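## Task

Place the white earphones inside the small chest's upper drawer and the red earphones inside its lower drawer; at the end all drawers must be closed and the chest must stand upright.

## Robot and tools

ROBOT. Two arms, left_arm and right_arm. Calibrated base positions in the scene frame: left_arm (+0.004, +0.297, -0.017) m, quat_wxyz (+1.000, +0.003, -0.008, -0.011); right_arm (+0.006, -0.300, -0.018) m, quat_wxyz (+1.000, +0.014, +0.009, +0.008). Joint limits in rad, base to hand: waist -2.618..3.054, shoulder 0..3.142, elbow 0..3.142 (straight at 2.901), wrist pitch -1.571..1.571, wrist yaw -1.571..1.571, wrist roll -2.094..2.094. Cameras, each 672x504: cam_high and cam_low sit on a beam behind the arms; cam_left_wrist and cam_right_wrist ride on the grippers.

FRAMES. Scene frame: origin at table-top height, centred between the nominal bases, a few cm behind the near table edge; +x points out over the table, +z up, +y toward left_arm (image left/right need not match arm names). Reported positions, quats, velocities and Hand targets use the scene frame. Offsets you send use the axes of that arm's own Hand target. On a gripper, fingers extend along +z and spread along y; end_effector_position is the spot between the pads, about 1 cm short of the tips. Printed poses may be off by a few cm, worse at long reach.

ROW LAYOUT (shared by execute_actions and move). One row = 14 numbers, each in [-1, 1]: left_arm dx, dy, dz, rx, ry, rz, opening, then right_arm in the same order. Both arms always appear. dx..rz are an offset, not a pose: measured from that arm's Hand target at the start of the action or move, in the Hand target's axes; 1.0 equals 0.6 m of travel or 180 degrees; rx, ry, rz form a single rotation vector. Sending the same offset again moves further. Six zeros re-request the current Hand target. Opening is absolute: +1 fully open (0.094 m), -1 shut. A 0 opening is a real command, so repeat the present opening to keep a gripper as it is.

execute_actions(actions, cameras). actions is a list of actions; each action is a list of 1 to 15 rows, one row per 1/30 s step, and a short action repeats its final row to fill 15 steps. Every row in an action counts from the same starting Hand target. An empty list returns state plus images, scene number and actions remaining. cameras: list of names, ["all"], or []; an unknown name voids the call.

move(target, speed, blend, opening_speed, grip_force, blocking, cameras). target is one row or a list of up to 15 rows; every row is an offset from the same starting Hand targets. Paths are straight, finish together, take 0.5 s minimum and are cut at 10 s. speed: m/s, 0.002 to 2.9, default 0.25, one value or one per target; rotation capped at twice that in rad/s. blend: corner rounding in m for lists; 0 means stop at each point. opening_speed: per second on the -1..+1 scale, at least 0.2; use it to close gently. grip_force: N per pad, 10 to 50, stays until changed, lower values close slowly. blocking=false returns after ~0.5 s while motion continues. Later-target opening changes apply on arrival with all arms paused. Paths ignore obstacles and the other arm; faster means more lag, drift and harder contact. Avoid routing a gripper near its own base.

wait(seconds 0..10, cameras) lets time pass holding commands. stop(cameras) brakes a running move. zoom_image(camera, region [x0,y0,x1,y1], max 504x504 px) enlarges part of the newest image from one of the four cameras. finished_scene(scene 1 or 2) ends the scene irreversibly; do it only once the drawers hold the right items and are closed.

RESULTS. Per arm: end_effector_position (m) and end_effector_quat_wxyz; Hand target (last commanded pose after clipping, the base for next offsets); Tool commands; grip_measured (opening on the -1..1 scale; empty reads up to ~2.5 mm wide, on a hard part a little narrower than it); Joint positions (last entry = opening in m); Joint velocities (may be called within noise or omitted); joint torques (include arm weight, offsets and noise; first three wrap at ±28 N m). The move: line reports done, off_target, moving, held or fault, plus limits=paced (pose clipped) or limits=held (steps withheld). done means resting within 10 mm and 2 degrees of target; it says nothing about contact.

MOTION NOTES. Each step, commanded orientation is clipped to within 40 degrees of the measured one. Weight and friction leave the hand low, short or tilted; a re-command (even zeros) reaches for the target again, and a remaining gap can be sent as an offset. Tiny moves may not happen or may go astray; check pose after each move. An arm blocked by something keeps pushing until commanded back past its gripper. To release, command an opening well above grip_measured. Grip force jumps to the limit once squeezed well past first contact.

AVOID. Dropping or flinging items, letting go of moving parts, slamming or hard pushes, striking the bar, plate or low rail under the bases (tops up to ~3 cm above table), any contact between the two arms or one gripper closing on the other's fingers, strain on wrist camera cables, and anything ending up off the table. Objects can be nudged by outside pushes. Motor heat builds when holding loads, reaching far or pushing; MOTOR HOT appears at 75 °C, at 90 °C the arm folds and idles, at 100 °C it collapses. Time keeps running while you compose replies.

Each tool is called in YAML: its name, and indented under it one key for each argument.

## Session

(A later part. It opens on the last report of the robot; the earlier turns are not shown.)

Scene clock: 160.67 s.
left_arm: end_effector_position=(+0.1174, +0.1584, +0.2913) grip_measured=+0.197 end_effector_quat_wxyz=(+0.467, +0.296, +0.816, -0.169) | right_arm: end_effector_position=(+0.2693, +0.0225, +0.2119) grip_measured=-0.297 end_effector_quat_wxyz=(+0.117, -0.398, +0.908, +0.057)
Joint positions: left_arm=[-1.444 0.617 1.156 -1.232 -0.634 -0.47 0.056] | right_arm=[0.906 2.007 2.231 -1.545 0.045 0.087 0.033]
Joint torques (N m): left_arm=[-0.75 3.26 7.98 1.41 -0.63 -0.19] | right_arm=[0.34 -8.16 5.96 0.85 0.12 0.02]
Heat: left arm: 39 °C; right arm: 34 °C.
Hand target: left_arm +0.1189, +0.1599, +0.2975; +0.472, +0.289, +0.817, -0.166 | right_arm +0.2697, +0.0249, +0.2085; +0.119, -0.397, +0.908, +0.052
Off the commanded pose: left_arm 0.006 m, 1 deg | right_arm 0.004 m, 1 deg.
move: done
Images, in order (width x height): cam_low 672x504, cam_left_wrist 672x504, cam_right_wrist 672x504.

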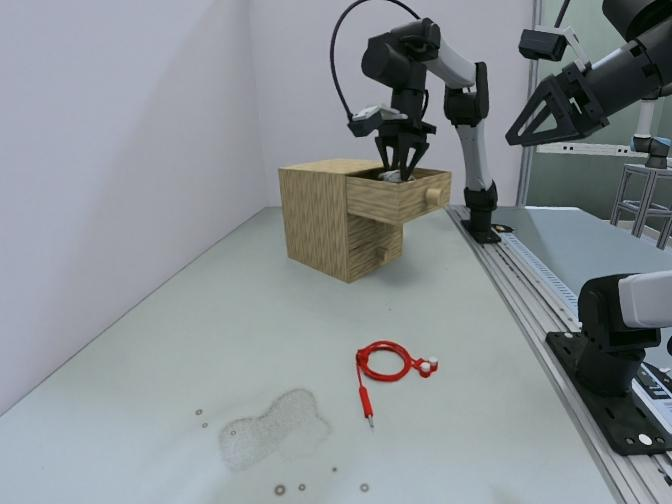

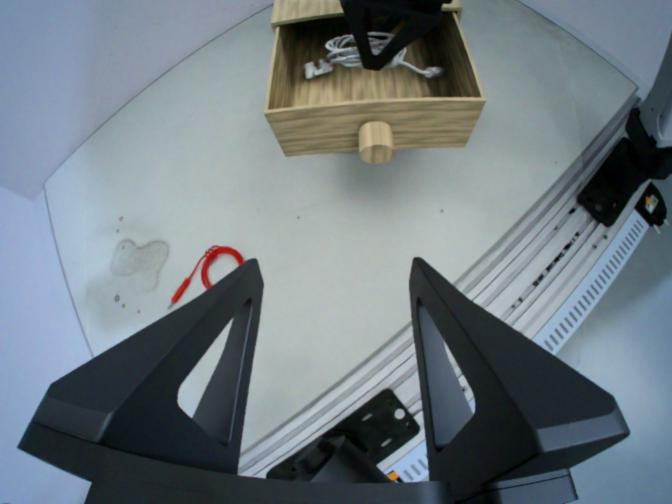

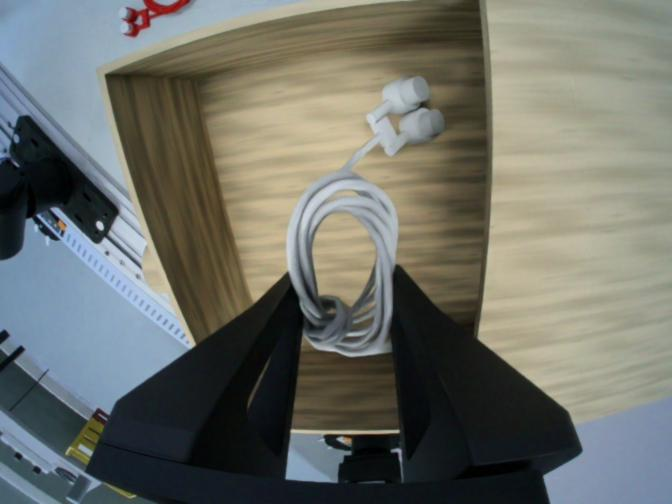

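move:
  target:
    - [0,0,0,0,0,0,0.2,0.0087,0,0.032,0,0,0,-0.3]
    - [0,0,0,0,0,0,0.2,0.0087,0,0.032,0,0,0,0.15]
    - [0,0,0,0,0,0,0.2,-0.056,0,-0.21,0,0,0,0.15]
    - [0.031,-0.026,0.1845,0,0,0,0.2,0.291,-0.076,-0.268,0,0,0,0.15]
  speed: [0.1,0.1,0.15,0.25]
  opening_speed: 1.5
  blend: [0,0,0.02,0]
  cameras: ["cam_high","cam_left_wrist"]

Scene clock: 174.30 s.
left_arm: end_effector_position=(+0.1757, +0.0952, +0.2281) grip_measured=+0.197 end_effector_quat_wxyz=(+0.473, +0.284, +0.818, -0.166) | right_arm: end_effector_position=(+0.1611, -0.1627, +0.3213) grip_measured=+0.148 end_effector_quat_wxyz=(+0.286, -0.378, +0.873, +0.113)
Joint positions: left_arm=[-1.046 0.717 0.815 -0.662 -0.333 -0.222 0.056] | right_arm=[0.798 1.1 1.719 -1.571 0.044 -0.027 0.054]
Joint torques (N m): left_arm=[0.75 0.21 6.83 1.82 -0.01 0.05] | right_arm=[-0.75 -0.88 4.71 1.48 -0.17 -0.09]
Heat: left arm: 39 °C; right arm: 33 °C.
Hand target: left_arm +0.1765, +0.0935, +0.2259; +0.472, +0.289, +0.817, -0.166 | right_arm +0.1605, -0.1603, +0.3190; +0.119, -0.397, +0.908, +0.052
Off the commanded pose: left_arm 0.003 m, 1 deg | right_arm 0.003 m, 21 deg.
joint read past its limit (right arm) — joint 4 (wrist pitch), lower limit.
joint sent to its limit (right arm) — joint 4 (wrist pitch), lower limit. The joint targets are off in orientation, not in position.
move: off_target (right_arm)
Images, in order (width x height): cam_high 672x504, cam_left_wrist 672x504.

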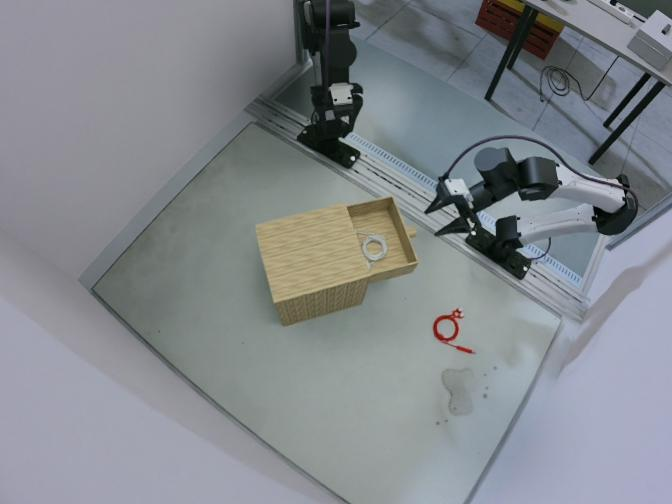

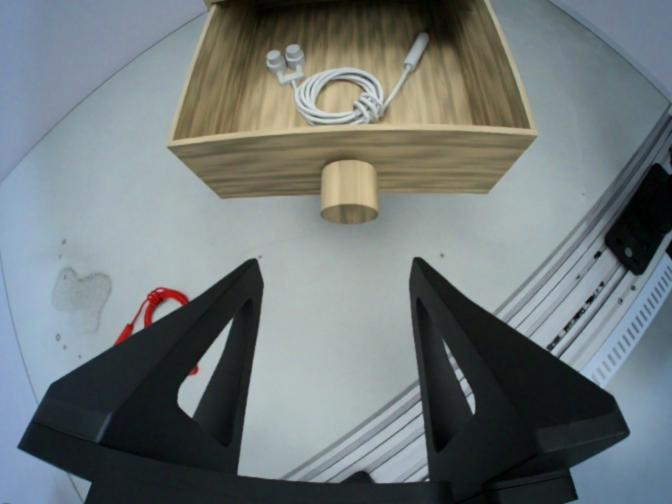

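move:
  target:
    - [-0.149,-0.0025,0.2655,0,0,0,0.2,0,0,0,0,0,0,0.15]
    - [-0.088,-0.0015,0.157,0,0,0,0.2,0,0,0,0,0,0,0.15]
    - [0.134,-0.0015,0.288,0,0,0,0.2,0,0,0,0,0,0,0.15]
  speed: [0.1,0.15,0.15]
  blend: [0,0.02,0]
  cameras: ["cam_high","cam_low","cam_left_wrist"]

Scene clock: 183.00 s.
left_arm: end_effector_position=(+0.2603, +0.0238, +0.0739) grip_measured=+0.197 end_effector_quat_wxyz=(+0.471, +0.296, +0.814, -0.169) | right_arm: end_effector_position=(+0.1611, -0.1627, +0.3213) grip_measured=+0.148 end_effector_quat_wxyz=(+0.286, -0.378, +0.873, +0.113)
Joint positions: left_arm=[-0.866 1.368 0.452 0.377 -0.16 -0.107 0.056] | right_arm=[0.798 1.1 1.719 -1.571 0.044 -0.027 0.054]
Joint torques (N m): left_arm=[-0.57 -3.02 6.08 1.98 -0.33 -0.18] | right_arm=[-0.76 -0.83 4.85 1.54 -0.21 -0.16]
Heat: left arm: 39 °C; right arm: 33 °C.
Hand target: left_arm +0.2612, +0.0242, +0.0698; +0.472, +0.289, +0.817, -0.166 | right_arm +0.1605, -0.1603, +0.3190; +0.119, -0.397, +0.908, +0.052
Off the commanded pose: left_arm 0.004 m, 1 deg | right_arm 0.003 m, 21 deg.
joint read past its limit (right arm) — joint 4 (wrist pitch), lower limit.
joint sent to its limit (right arm) — joint 4 (wrist pitch), lower limit. The joint targets are off in orientation, not in position.
move: off_target (right_arm)
Images, in order (width x height): cam_high 672x504, cam_low 672x504, cam_left_wrist 672x504.

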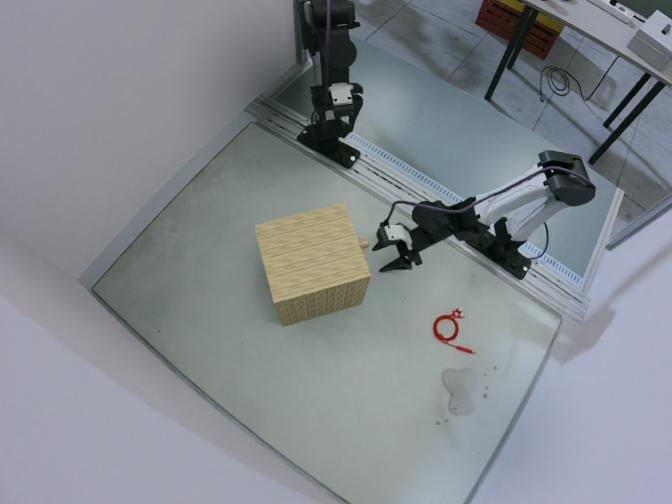

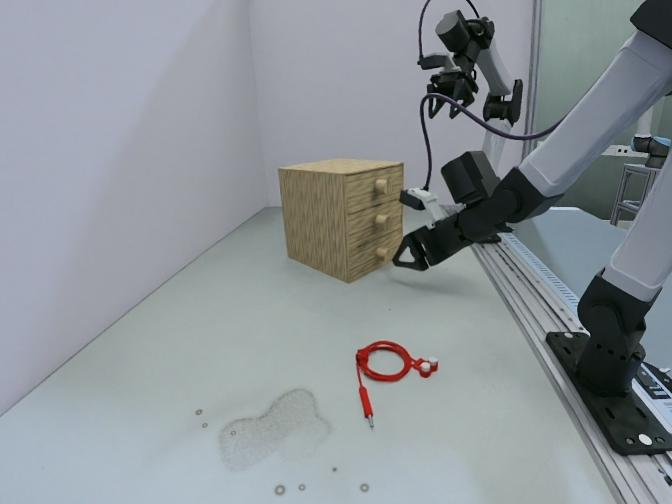

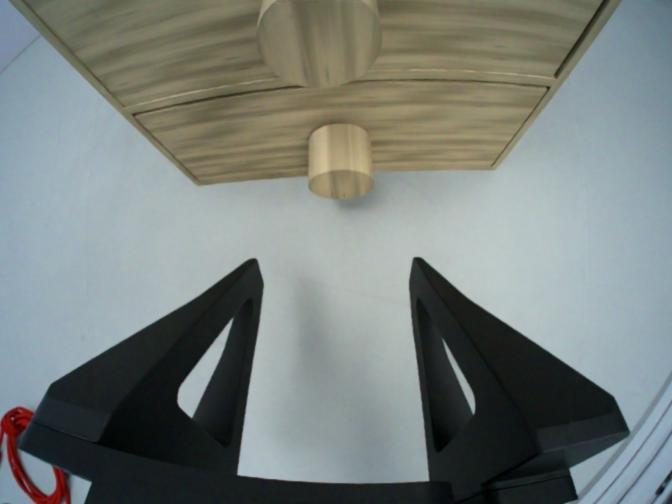

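move:
  target:
    - [-0.052,0.001,0.078,0,0,0,0.2,0,0,0,0,0,0,0.15]
    - [-0.052,0.001,0.078,0,0,0,-0.65,0,0,0,0,0,0,0.15]
    - [0.049,-0.001,-0.093,0,0,0,-0.65,0,0,0,0,0,0,0.15]
  speed: [0.1,0.1,0.16]
  opening_speed: 1.5
  cameras: ["cam_low","cam_left_wrist"]

Scene clock: 198.03 s.
left_arm: end_effector_position=(+0.2118, +0.0611, +0.0706) grip_measured=-0.647 end_effector_quat_wxyz=(+0.467, +0.299, +0.815, -0.166) | right_arm: end_effector_position=(+0.1611, -0.1627, +0.3213) grip_measured=+0.148 end_effector_quat_wxyz=(+0.286, -0.378, +0.873, +0.113)
Joint positions: left_arm=[-0.95 1.053 0.277 0.219 -0.231 -0.149 0.017] | right_arm=[0.798 1.1 1.719 -1.571 0.044 -0.027 0.054]
Joint torques (N m): left_arm=[-0.54 -3.59 6.53 1.71 -0.37 -0.2] | right_arm=[-0.73 -0.88 4.81 1.52 -0.2 -0.03]
Heat: left arm: 39 °C; right arm: 32 °C.
Hand target: left_arm +0.2118, +0.0634, +0.0723; +0.472, +0.289, +0.817, -0.166 | right_arm +0.1605, -0.1603, +0.3190; +0.119, -0.397, +0.908, +0.052
Off the commanded pose: left_arm 0.003 m, 1 deg | right_arm 0.003 m, 21 deg.
joint read past its limit (right arm) — joint 4 (wrist pitch), lower limit.
joint sent to its limit (right arm) — joint 4 (wrist pitch), lower limit. The joint targets are off in orientation, not in position.
move: off_target (right_arm); target 2's new opening was sent with left_arm's hand 0.021 m and 2 deg from that target
Images, in order (width x height): cam_low 672x504, cam_left_wrist 672x504.

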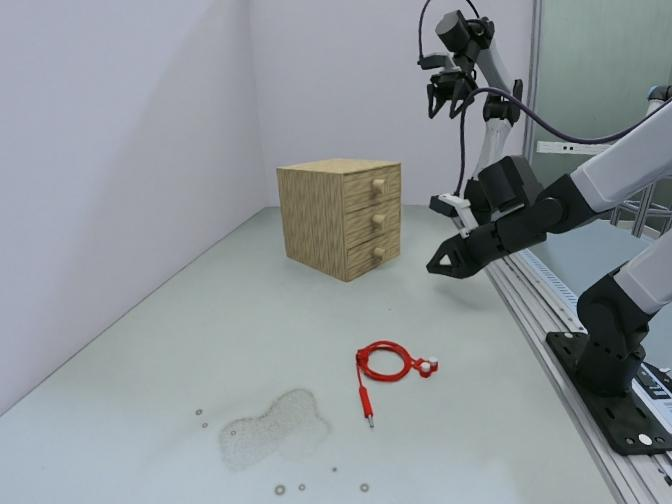

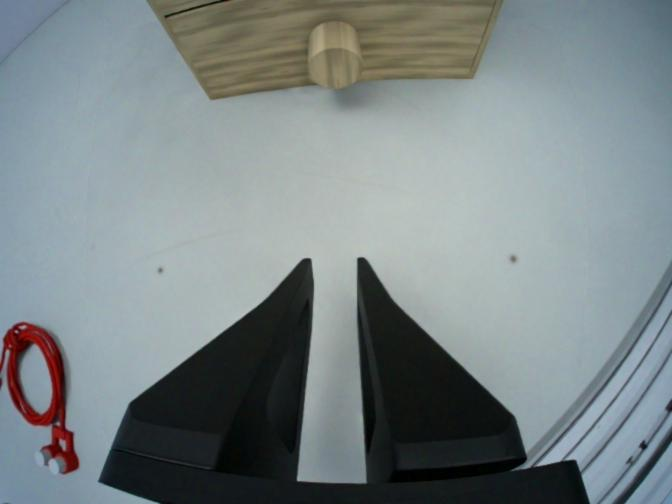

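move:
  target: [-0.036,0,0.074,0.0096,-0.111,0.0056,0.2,0,0,0,0,0,0,0.15]
  speed: 0.15
  cameras: ["cam_low","cam_left_wrist"]

zoom_image:
  camera: "cam_low"
  region: [300, 140, 560, 335]

Scene clock: 217.67 s.
left_arm: end_effector_position=(+0.2502, +0.0302, +0.0703) grip_measured=+0.197 end_effector_quat_wxyz=(+0.601, +0.265, +0.720, -0.224) | right_arm: end_effector_position=(+0.1611, -0.1627, +0.3213) grip_measured=+0.148 end_effector_quat_wxyz=(+0.286, -0.378, +0.873, +0.113)
Joint positions: left_arm=[-0.897 1.717 0.161 1.366 -0.202 -0.056 0.056] | right_arm=[0.798 1.1 1.719 -1.571 0.044 -0.027 0.054]
Joint torques (N m): left_arm=[0.83 -3.69 2.88 2.06 0.02 0.1] | right_arm=[-0.75 -0.75 4.79 1.48 -0.16 -0.09]
Heat: left arm: 39 °C; right arm: 32 °C.
Hand target: left_arm +0.2502, +0.0325, +0.0688; +0.603, +0.270, +0.717, -0.221 | right_arm +0.1605, -0.1603, +0.3190; +0.119, -0.397, +0.908, +0.052
Off the commanded pose: left_arm 0.003 m, 1 deg | right_arm 0.003 m, 21 deg.
joint read past its limit (right arm) — joint 4 (wrist pitch), lower limit.
joint sent to its limit (right arm) — joint 4 (wrist pitch), lower limit. The joint targets are off in orientation, not in position.
move: off_target (right_arm)
Images, in order (width x height): cam_low 672x504, cam_left_wrist 672x504.

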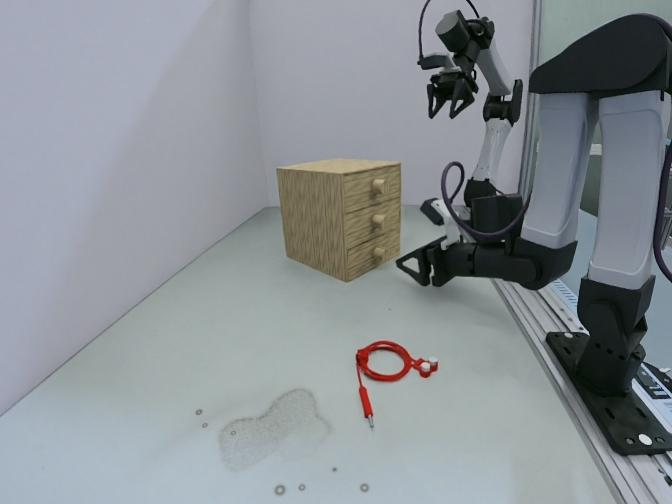

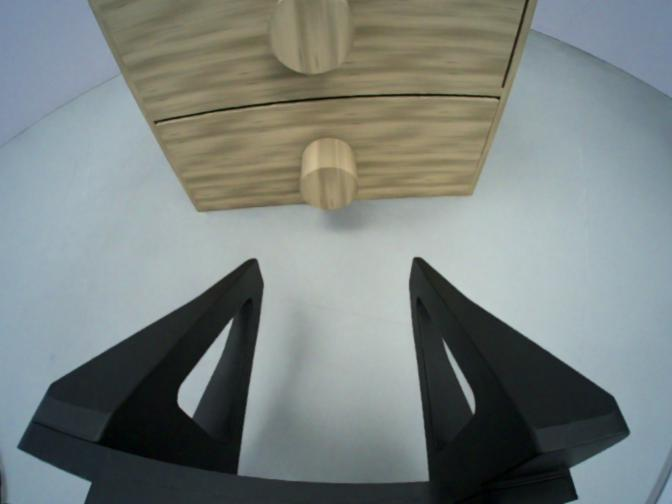

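Scaled by 1.938.

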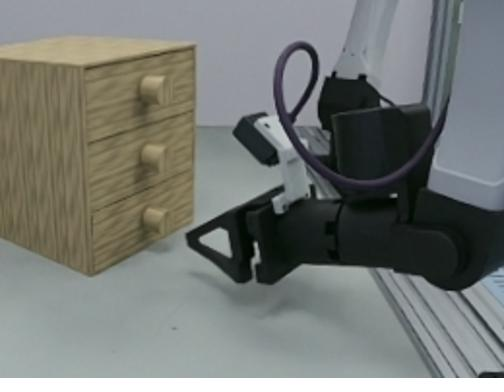

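move:
  target:
    - [-0.0205,0.008,0.1067,0,0,0,0.2,0,0,0,0,0,0,0.15]
    - [-0.0205,0.008,0.1067,0,0,0,-0.65,0,0,0,0,0,0,0.15]
    - [0.0143,0.005,-0.09,0,0,0,-0.65,0,0,0,0,0,0,0.15]
  speed: [0.08,0.1,0.14]
  opening_speed: 1.5
  cameras: ["cam_low","cam_left_wrist"]

Scene clock: 228.97 s.
left_arm: end_effector_position=(+0.2139, +0.0607, +0.0705) grip_measured=-0.443 end_effector_quat_wxyz=(+0.580, +0.277, +0.734, -0.219) | right_arm: end_effector_position=(+0.1611, -0.1627, +0.3213) grip_measured=+0.148 end_effector_quat_wxyz=(+0.286, -0.378, +0.873, +0.113)
Joint positions: left_arm=[-0.948 1.38 0.014 1.116 -0.237 -0.074 0.026] | right_arm=[0.798 1.1 1.719 -1.571 0.044 -0.027 0.054]
Joint torques (N m): left_arm=[-0.54 -4.16 4.08 1.76 -0.49 0] | right_arm=[-0.81 -0.84 4.79 1.51 -0.29 -0.07]
Heat: left arm: 40 °C; right arm: 32 °C.
Hand target: left_arm +0.2108, +0.0705, +0.0698; +0.603, +0.270, +0.717, -0.221 | right_arm +0.1605, -0.1603, +0.3190; +0.119, -0.397, +0.908, +0.052
Off the commanded pose: left_arm 0.010 m, 3 deg | right_arm 0.003 m, 21 deg.
joint read past its limit (right arm) — joint 4 (wrist pitch), lower limit.
joint sent to its limit (left arm) — joint 3 (elbow), lower limit, where the elbow is as bent as it goes. The joint targets are off in position and orientation.
joint sent to its limit (right arm) — joint 4 (wrist pitch), lower limit. The joint targets are off in orientation, not in position.
move: off_target (left_arm, right_arm)
Images, in order (width x height): cam_low 672x504, cam_left_wrist 672x504.

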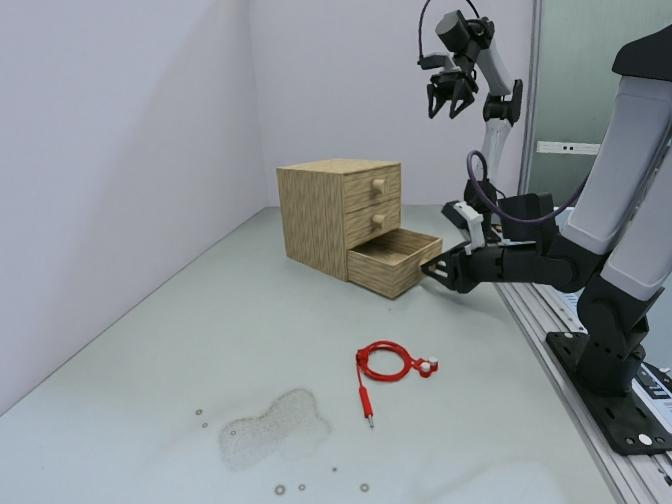

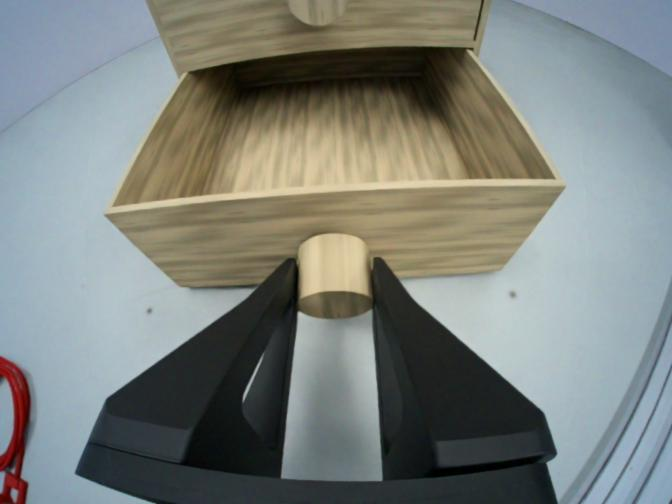

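move:
  target:
    - [-0.004,-0.009,0.0143,0,0,0,-0.65,0,0,0,0,0,0,0.15]
    - [-0.004,-0.009,0.0143,0,0,0,0.3,0,0,0,0,0,0,0.15]
    - [-0.216,-0.007,-0.0235,0,0,0,0.3,0,0,0,0,0,0,0.15]
    - [-0.182,0.283,-0.102,-0.1557,0.425,-0.19,0.3,0,0,0,0,0,0,0.15]
  speed: [0.1,0.1,0.15,0.3]
  opening_speed: 1.5
  blend: [0,0,0.02,0]
  cameras: ["cam_high","cam_low","cam_left_wrist"]

Scene clock: 239.27 s.
left_arm: end_effector_position=(+0.2964, +0.2214, +0.1885) grip_measured=+0.297 end_effector_quat_wxyz=(+0.052, +0.002, +0.999, -0.014) | right_arm: end_effector_position=(+0.1611, -0.1627, +0.3213) grip_measured=+0.148 end_effector_quat_wxyz=(+0.286, -0.378, +0.873, +0.113)
Joint positions: left_arm=[-0.219 1.646 1.691 -1.523 0.012 -0.238 0.061] | right_arm=[0.798 1.1 1.719 -1.571 0.044 -0.027 0.054]
Joint torques (N m): left_arm=[0.55 -5.5 8.18 0.08 -0.1 -0.02] | right_arm=[-0.8 -0.8 4.79 1.53 -0.15 -0.1]
Heat: left arm: 39 °C; right arm: 32 °C.
Hand target: left_arm +0.2901, +0.2252, +0.1894; +0.000, +0.000, +1.000, +0.000 | right_arm +0.1605, -0.1603, +0.3190; +0.119, -0.397, +0.908, +0.052
Off the commanded pose: left_arm 0.007 m, 6 deg | right_arm 0.003 m, 21 deg.
joint read past its limit (right arm) — joint 4 (wrist pitch), lower limit.
joint sent to its limit (left arm) — joint 4 (wrist pitch), lower limit. The joint targets are off in orientation, not in position.
joint sent to its limit (right arm) — joint 4 (wrist pitch), lower limit. The joint targets are off in orientation, not in position.
move: off_target (left_arm, right_arm); target 2's new opening was sent with left_arm's hand 0.003 m and 3 deg from that target
Images, in order (width x height): cam_high 672x504, cam_low 672x504, cam_left_wrist 672x504.

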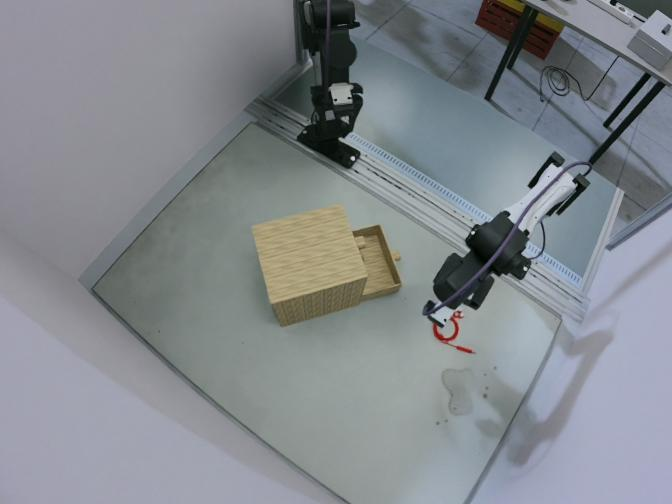

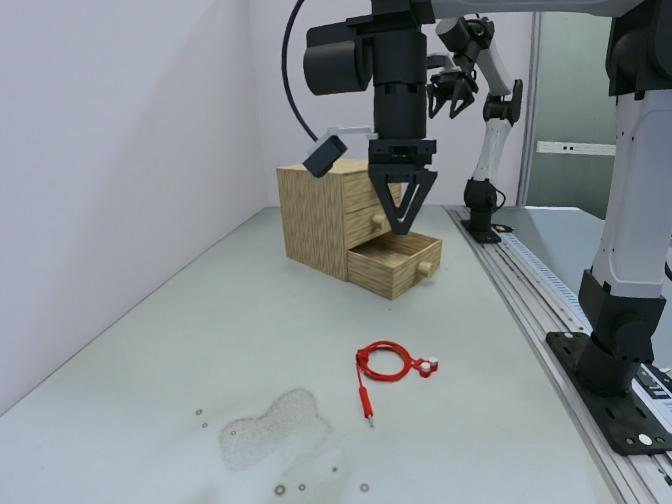

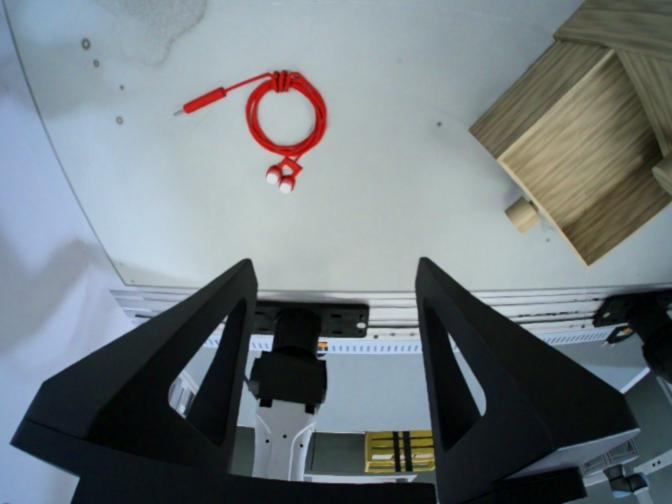

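move:
  target: [-0.033,0.065,0.207,0,0,0,0.6,0,0,0,0,0,0,0.15]
  speed: 0.15
  cameras: ["cam_low","cam_left_wrist"]

Scene clock: 245.33 s.
left_arm: end_effector_position=(+0.3114, +0.2613, +0.0705) grip_measured=+0.597 end_effector_quat_wxyz=(+0.009, -0.004, +1.000, -0.004) | right_arm: end_effector_position=(+0.1611, -0.1627, +0.3213) grip_measured=+0.148 end_effector_quat_wxyz=(+0.286, -0.378, +0.873, +0.113)
Joint positions: left_arm=[-0.086 1.729 1.315 -1.153 0.012 -0.116 0.075] | right_arm=[0.798 1.1 1.719 -1.571 0.044 -0.027 0.054]
Joint torques (N m): left_arm=[0.59 -6.42 5.86 0.34 -0.11 0.12] | right_arm=[-0.79 -0.7 4.45 1.49 -0.17 -0.1]
Heat: left arm: 37 °C; right arm: 33 °C.
Hand target: left_arm +0.3099, +0.2642, +0.0651; +0.000, +0.000, +1.000, +0.000 | right_arm +0.1605, -0.1603, +0.3190; +0.119, -0.397, +0.908, +0.052
Off the commanded pose: left_arm 0.006 m, 1 deg | right_arm 0.003 m, 21 deg.
joint read past its limit (right arm) — joint 4 (wrist pitch), lower limit.
joint sent to its limit (right arm) — joint 4 (wrist pitch), lower limit. The joint targets are off in orientation, not in position.
move: off_target (right_arm)
Images, in order (width x height): cam_low 672x504, cam_left_wrist 672x504.

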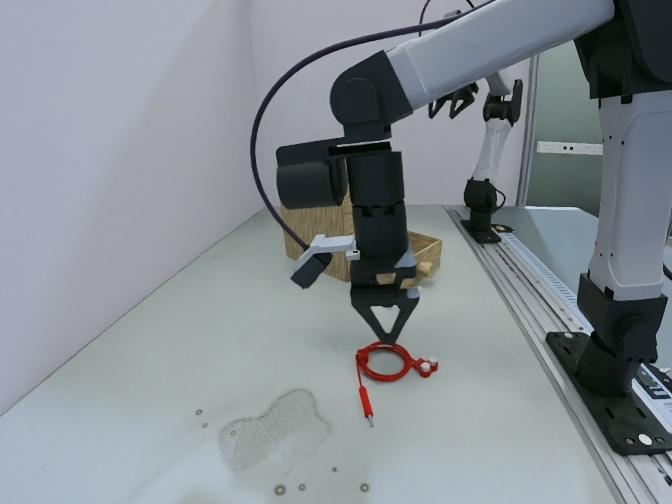

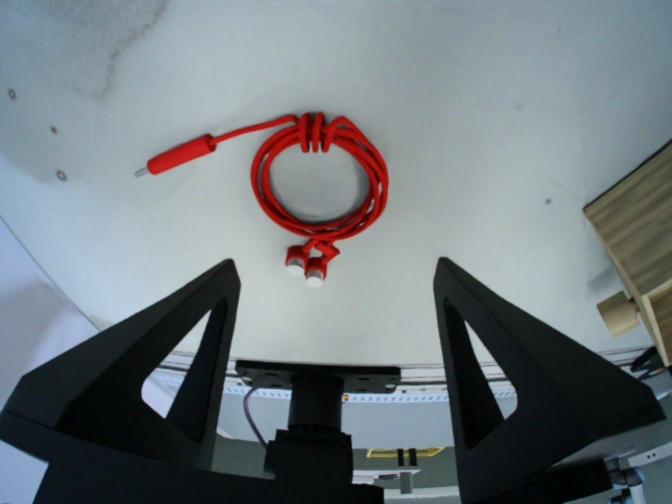

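move:
  target:
    - [-0.0367,0.0125,0.0,0,0,0,0.6,0,0,0,0,0,0,0.15]
    - [-0.0367,0.0125,0.042,0,0,0,0.6,0,0,0,0,0,0,0.15]
    - [-0.0367,0.0125,0.042,0,0,0,0.1,0,0,0,0,0,0,0.15]
  speed: 0.1
  opening_speed: 1.2
  blend: [0.005,0,0]
  cameras: ["cam_low","cam_left_wrist"]

Scene clock: 250.80 s.
left_arm: end_effector_position=(+0.3346, +0.2685, +0.0471) grip_measured=+0.103 end_effector_quat_wxyz=(+0.011, -0.004, +1.000, -0.004) | right_arm: end_effector_position=(+0.1611, -0.1627, +0.3213) grip_measured=+0.148 end_effector_quat_wxyz=(+0.286, -0.378, +0.873, +0.113)
Joint positions: left_arm=[-0.057 1.824 1.335 -1.072 0.012 -0.087 0.052] | right_arm=[0.798 1.1 1.719 -1.571 0.044 -0.027 0.054]
Joint torques (N m): left_arm=[0.59 -6.89 5.65 0.36 -0.11 0.1] | right_arm=[-0.7 -0.76 4.79 1.45 -0.16 -0.14]
Heat: left arm: 36 °C; right arm: 33 °C.
Hand target: left_arm +0.3319, +0.2717, +0.0399; +0.000, +0.000, +1.000, +0.000 | right_arm +0.1605, -0.1603, +0.3190; +0.119, -0.397, +0.908, +0.052
Off the commanded pose: left_arm 0.008 m, 1 deg | right_arm 0.003 m, 21 deg.
joint read past its limit (right arm) — joint 4 (wrist pitch), lower limit.
joint sent to its limit (right arm) — joint 4 (wrist pitch), lower limit. The joint targets are off in orientation, not in position.
move: off_target (right_arm)
Images, in order (width x height): cam_low 672x504, cam_left_wrist 672x504.

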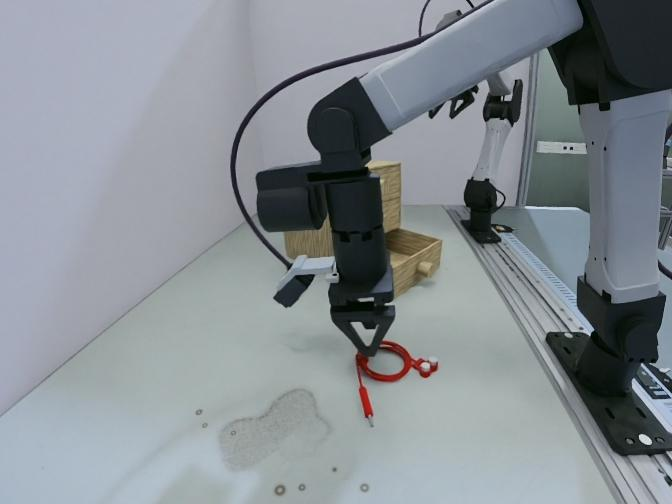

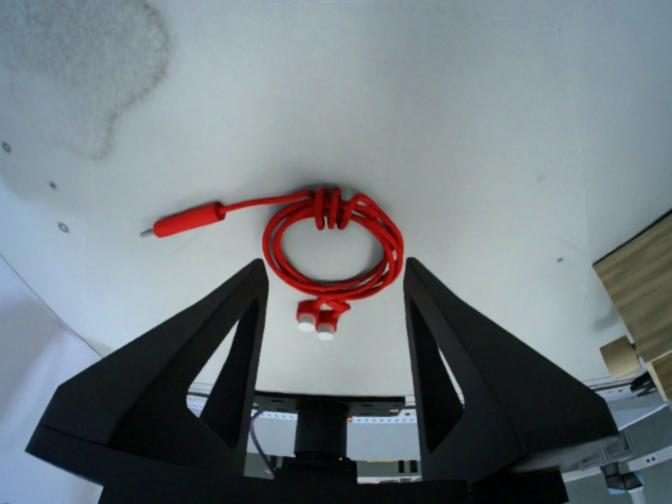

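move:
  target:
    - [-0.008,0.0,0.016,0,0,0,0.3,0,0,0,0,0,0,0.15]
    - [-0.008,0.0,0.016,0,0,0,-0.25,0,0,0,0,0,0,0.15]
    - [-0.008,0.0,-0.08,0,0,0,-0.25,0,0,0,0,0,0,0.15]
  speed: 0.08
  opening_speed: 1.2
  cameras: ["cam_low","cam_left_wrist"]

Scene clock: 256.50 s.
left_arm: end_effector_position=(+0.3358, +0.2682, +0.0762) grip_measured=-0.247 end_effector_quat_wxyz=(-0.010, -0.003, +1.000, -0.002) | right_arm: end_effector_position=(+0.1611, -0.1627, +0.3213) grip_measured=+0.148 end_effector_quat_wxyz=(+0.286, -0.378, +0.873, +0.113)
Joint positions: left_arm=[-0.057 1.849 1.484 -1.239 0.012 -0.085 0.035] | right_arm=[0.798 1.1 1.719 -1.571 0.044 -0.027 0.054]
Joint torques (N m): left_arm=[0.79 -10.52 8.09 0.15 -0.12 0.1] | right_arm=[-0.73 -0.83 4.81 1.53 -0.16 -0.1]
Heat: left arm: 35 °C; right arm: 33 °C.
Hand target: left_arm +0.3367, +0.2717, +0.0879; +0.000, +0.000, +1.000, +0.000 | right_arm +0.1605, -0.1603, +0.3190; +0.119, -0.397, +0.908, +0.052
Off the commanded pose: left_arm 0.012 m, 1 deg | right_arm 0.003 m, 21 deg.
joint read past its limit (right arm) — joint 4 (wrist pitch), lower limit.
joint sent to its limit (right arm) — joint 4 (wrist pitch), lower limit. The joint targets are off in orientation, not in position.
move: off_target (left_arm, right_arm); target 2's new opening was sent with left_arm's hand 0.011 m and 2 deg from that target
Images, in order (width x height): cam_low 672x504, cam_left_wrist 672x504.

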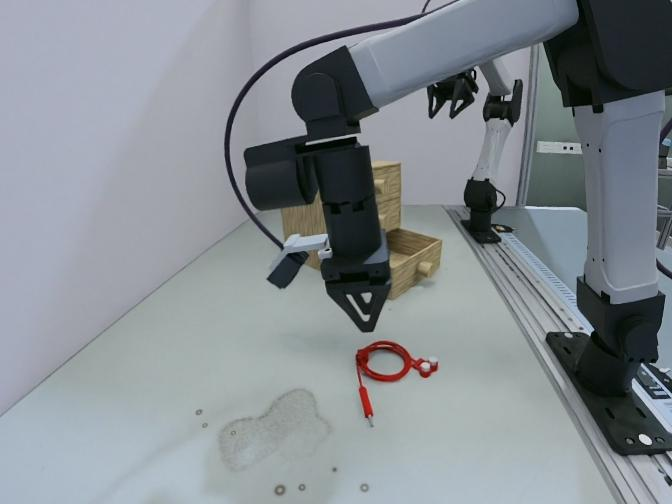

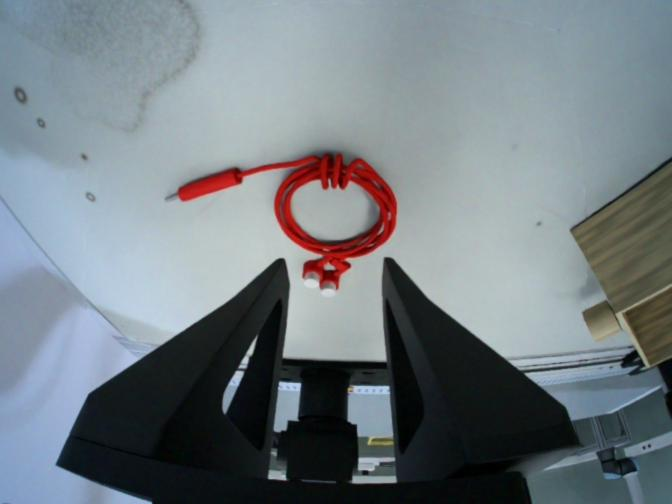

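move:
  target:
    - [0,0,0,0,0,0,0.3,0,0,0,0,0,0,0.15]
    - [-0.003,0.0,0.1065,0,0,0,0.3,0,0,0,0,0,0,0.15]
  speed: 0.08
  opening_speed: 2
  cameras: ["cam_low","cam_left_wrist"]

zoom_image:
  camera: "cam_low"
  region: [300, 280, 460, 440]

Scene clock: 262.40 s.
left_arm: end_effector_position=(+0.3413, +0.2681, +0.0313) grip_measured=+0.297 end_effector_quat_wxyz=(+0.011, -0.003, +1.000, -0.004) | right_arm: end_effector_position=(+0.1611, -0.1627, +0.3213) grip_measured=+0.148 end_effector_quat_wxyz=(+0.286, -0.378, +0.873, +0.113)
Joint positions: left_arm=[-0.057 1.865 1.322 -1.019 0.012 -0.085 0.061] | right_arm=[0.798 1.1 1.719 -1.571 0.044 -0.027 0.054]
Joint torques (N m): left_arm=[0.7 -7.16 5.6 0.39 -0.11 0.09] | right_arm=[-0.73 -0.94 4.85 1.5 -0.2 -0.09]
Heat: left arm: 35 °C; right arm: 33 °C.
Hand target: left_arm +0.3386, +0.2717, +0.0241; +0.000, +0.000, +1.000, +0.000 | right_arm +0.1605, -0.1603, +0.3190; +0.119, -0.397, +0.908, +0.052
Off the commanded pose: left_arm 0.009 m, 1 deg | right_arm 0.003 m, 21 deg.
joint read past its limit (right arm) — joint 4 (wrist pitch), lower limit.
joint sent to its limit (right arm) — joint 4 (wrist pitch), lower limit. The joint targets are off in orientation, not in position.
move: off_target (right_arm)
Images, in order (width x height): cam_low 672x504, cam_left_wrist 672x504.

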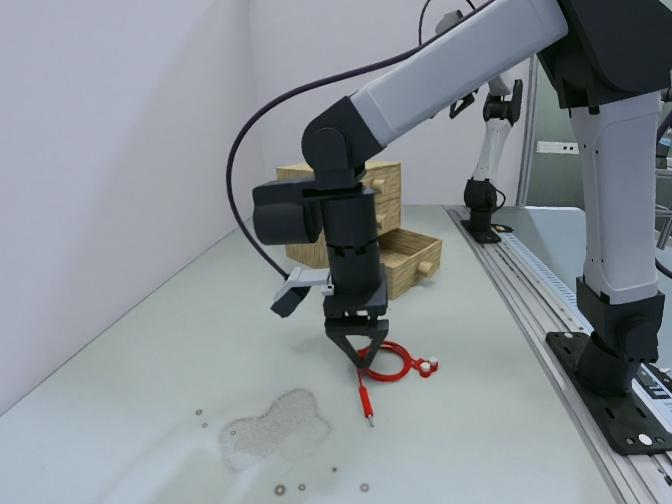

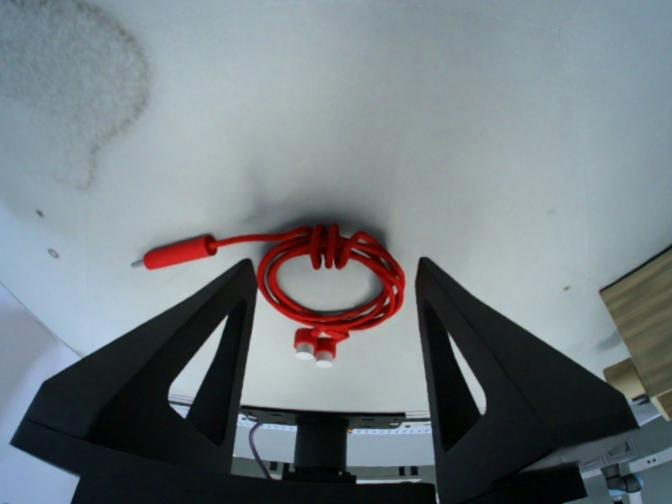

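Scaled by 3.150.

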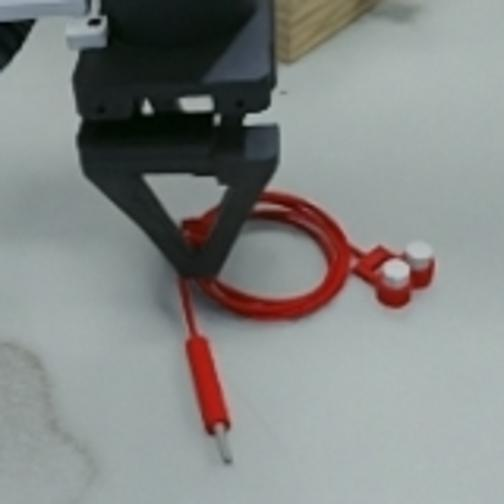

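move:
  target:
    - [0.011,0.0,0.0135,0,0,0,0.3,0,0,0,0,0,0,0.15]
    - [0.011,0.0,0.0135,0,0,0,-0.25,0,0,0,0,0,0,0.15]
  speed: 0.06
  opening_speed: 1.2
  cameras: ["cam_low","cam_left_wrist"]

zoom_image:
  camera: "cam_low"
  region: [300, 280, 460, 440]

Scene clock: 267.00 s.
left_arm: end_effector_position=(+0.3347, +0.2687, +0.0193) grip_measured=-0.247 end_effector_quat_wxyz=(+0.006, -0.003, +1.000, -0.003) | right_arm: end_effector_position=(+0.1611, -0.1627, +0.3213) grip_measured=+0.148 end_effector_quat_wxyz=(+0.286, -0.378, +0.873, +0.113)
Joint positions: left_arm=[-0.057 1.865 1.272 -0.981 0.012 -0.085 0.035] | right_arm=[0.798 1.1 1.719 -1.571 0.044 -0.027 0.054]
Joint torques (N m): left_arm=[0.57 -8.23 5.35 0.35 -0.11 0.07] | right_arm=[-0.83 -0.73 4.79 1.51 -0.19 -0.1]
Heat: left arm: 35 °C; right arm: 33 °C.
Hand target: left_arm +0.3319, +0.2717, +0.0160; +0.000, +0.000, +1.000, +0.000 | right_arm +0.1605, -0.1603, +0.3190; +0.119, -0.397, +0.908, +0.052
Off the commanded pose: left_arm 0.005 m, 1 deg | right_arm 0.003 m, 21 deg.
joint read past its limit (right arm) — joint 4 (wrist pitch), lower limit.
joint sent to its limit (right arm) — joint 4 (wrist pitch), lower limit. The joint targets are off in orientation, not in position.
move: off_target (right_arm)
Images, in order (width x height): cam_low 672x504, cam_left_wrist 672x504.

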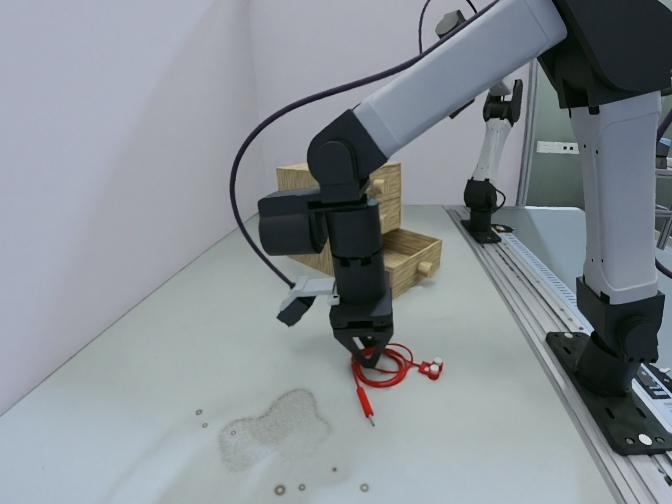

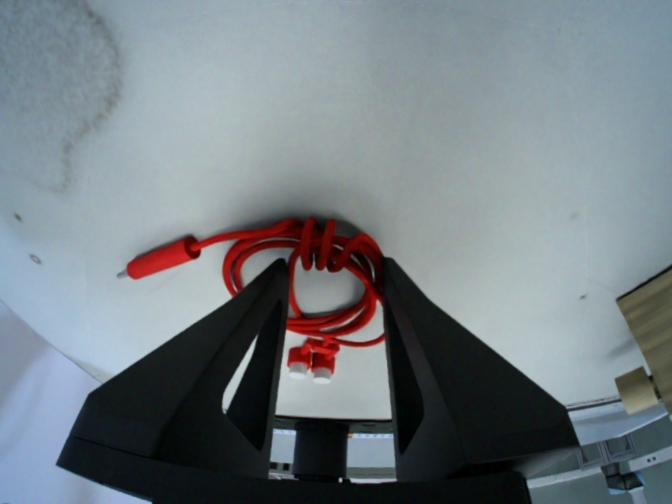

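Scaled by 3.150.

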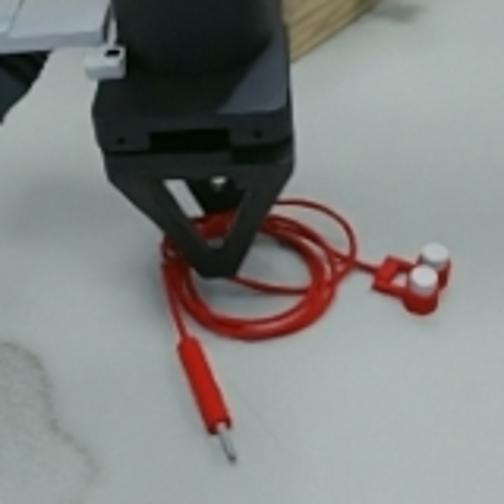

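move:
  target:
    - [0,0,-0.03,0,0,0,-0.25,0,0,0,0,0,0,0.15]
    - [0,0,-0.03,0,0,0,0.5,0,0,0,0,0,0,0.15]
    - [0.007,0.018,-0.01,0,0,0,0.5,0,0,0,0,0,0,0.15]
    - [0.007,0.018,0.017,0,0,0,0.5,0,0,0,0,0,0,0.15]
    - [0.007,0.018,0.017,0,0,0,-0.2,0,0,0,0,0,0,0.15]
  speed: 0.06
  opening_speed: 1.2
  cameras: ["cam_low","cam_left_wrist"]

zoom_image:
  camera: "cam_low"
  region: [300, 280, 460, 440]

Scene clock: 274.07 s.
left_arm: end_effector_position=(+0.3309, +0.2854, +0.0134) grip_measured=-0.197 end_effector_quat_wxyz=(+0.003, -0.005, +1.000, +0.012) | right_arm: end_effector_position=(+0.1611, -0.1627, +0.3213) grip_measured=+0.148 end_effector_quat_wxyz=(+0.286, -0.378, +0.873, +0.113)
Joint positions: left_arm=[-0.024 1.863 1.244 -0.963 -0.019 -0.056 0.038] | right_arm=[0.798 1.1 1.719 -1.571 0.044 -0.027 0.054]
Joint torques (N m): left_arm=[0.38 -8.21 3.67 0.56 0.23 0.1] | right_arm=[-0.79 -0.81 4.86 1.54 -0.16 -0.11]
Heat: left arm: 35 °C; right arm: 33 °C.
Hand target: left_arm +0.3277, +0.2824, +0.0057; +0.000, +0.000, +1.000, +0.000 | right_arm +0.1605, -0.1603, +0.3190; +0.119, -0.397, +0.908, +0.052
Off the commanded pose: left_arm 0.009 m, 2 deg | right_arm 0.003 m, 21 deg.
joint read past its limit (right arm) — joint 4 (wrist pitch), lower limit.
joint sent to its limit (right arm) — joint 4 (wrist pitch), lower limit. The joint targets are off in orientation, not in position.
move: off_target (right_arm); target 2's new opening was sent with left_arm's hand 0.011 m and 1 deg from that target
Images, in order (width x height): cam_low 672x504, cam_left_wrist 672x504.

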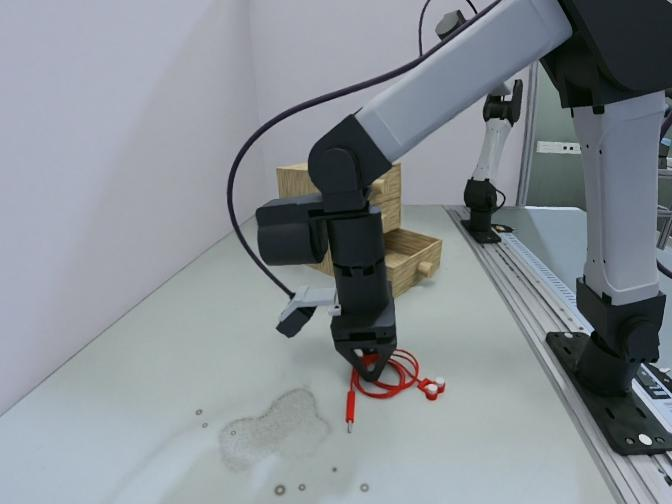

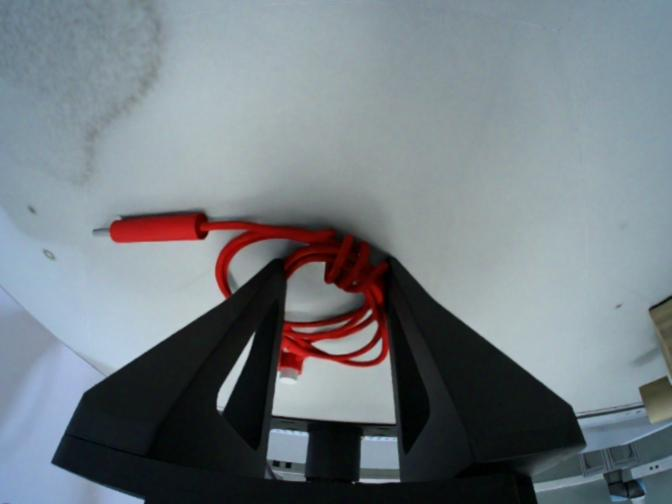

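Scaled by 3.150.

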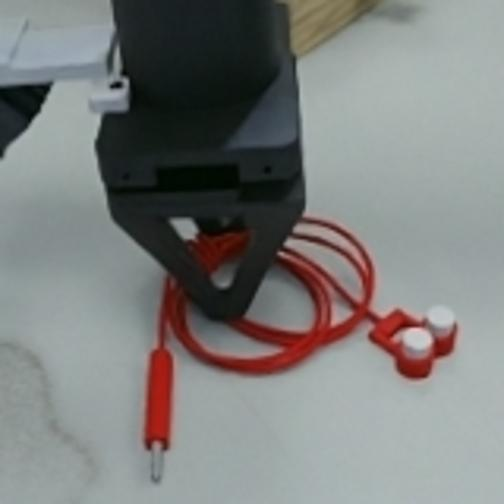

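move:
  target:
    - [0,0,0,0,0,0,-0.8,0,0,0,0,0,0,0.15]
    - [0,0,-0.12,0,0,0,-0.8,0,0,0,0,0,0,0.15]
  speed: 0.08
  opening_speed: 0.8
  cameras: ["cam_low","cam_left_wrist"]

zoom_image:
  camera: "cam_low"
  region: [300, 280, 460, 440]

Scene clock: 279.67 s.
left_arm: end_effector_position=(+0.3264, +0.2836, +0.0633) grip_measured=-0.797 end_effector_quat_wxyz=(-0.014, -0.004, +1.000, +0.008) | right_arm: end_effector_position=(+0.1611, -0.1627, +0.3213) grip_measured=+0.148 end_effector_quat_wxyz=(+0.286, -0.378, +0.873, +0.113)
Joint positions: left_arm=[-0.024 1.826 1.402 -1.19 -0.01 -0.054 0.01] | right_arm=[0.798 1.1 1.719 -1.571 0.044 -0.027 0.054]
Joint torques (N m): left_arm=[0.51 -11.12 8.01 0.08 0.12 0.1] | right_arm=[-0.75 -0.91 4.9 1.51 -0.21 -0.05]
Heat: left arm: 35 °C; right arm: 33 °C.
Hand target: left_arm +0.3277, +0.2824, +0.0778; +0.000, +0.000, +1.000, +0.000 | right_arm +0.1605, -0.1603, +0.3190; +0.119, -0.397, +0.908, +0.052
Off the commanded pose: left_arm 0.015 m, 2 deg | right_arm 0.003 m, 21 deg.
joint read past its limit (right arm) — joint 4 (wrist pitch), lower limit.
joint sent to its limit (right arm) — joint 4 (wrist pitch), lower limit. The joint targets are off in orientation, not in position.
move: off_target (left_arm, right_arm)
Images, in order (width x height): cam_low 672x504, cam_left_wrist 672x504.

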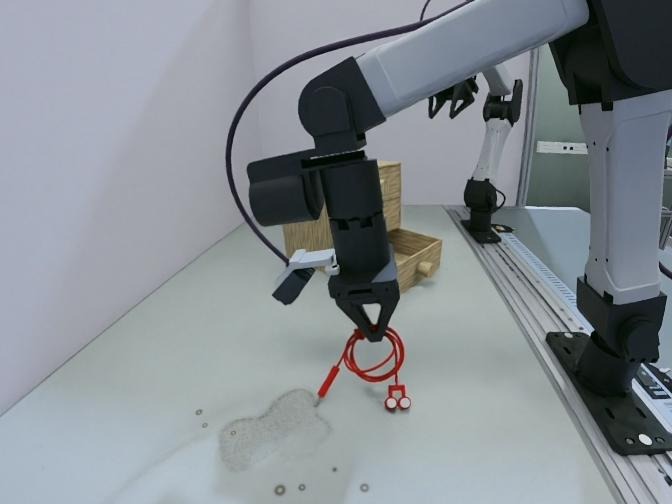

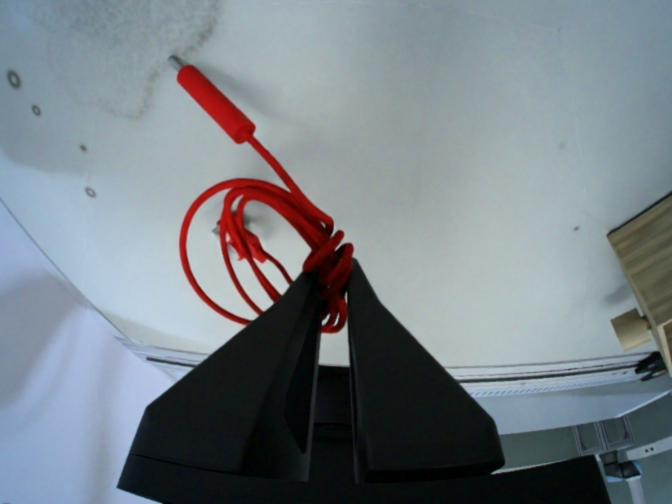

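Scaled by 3.150.

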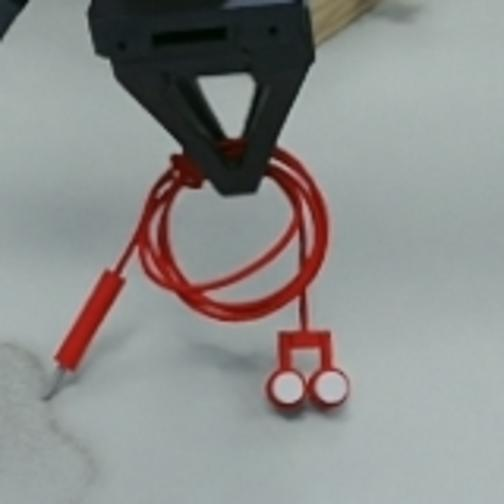

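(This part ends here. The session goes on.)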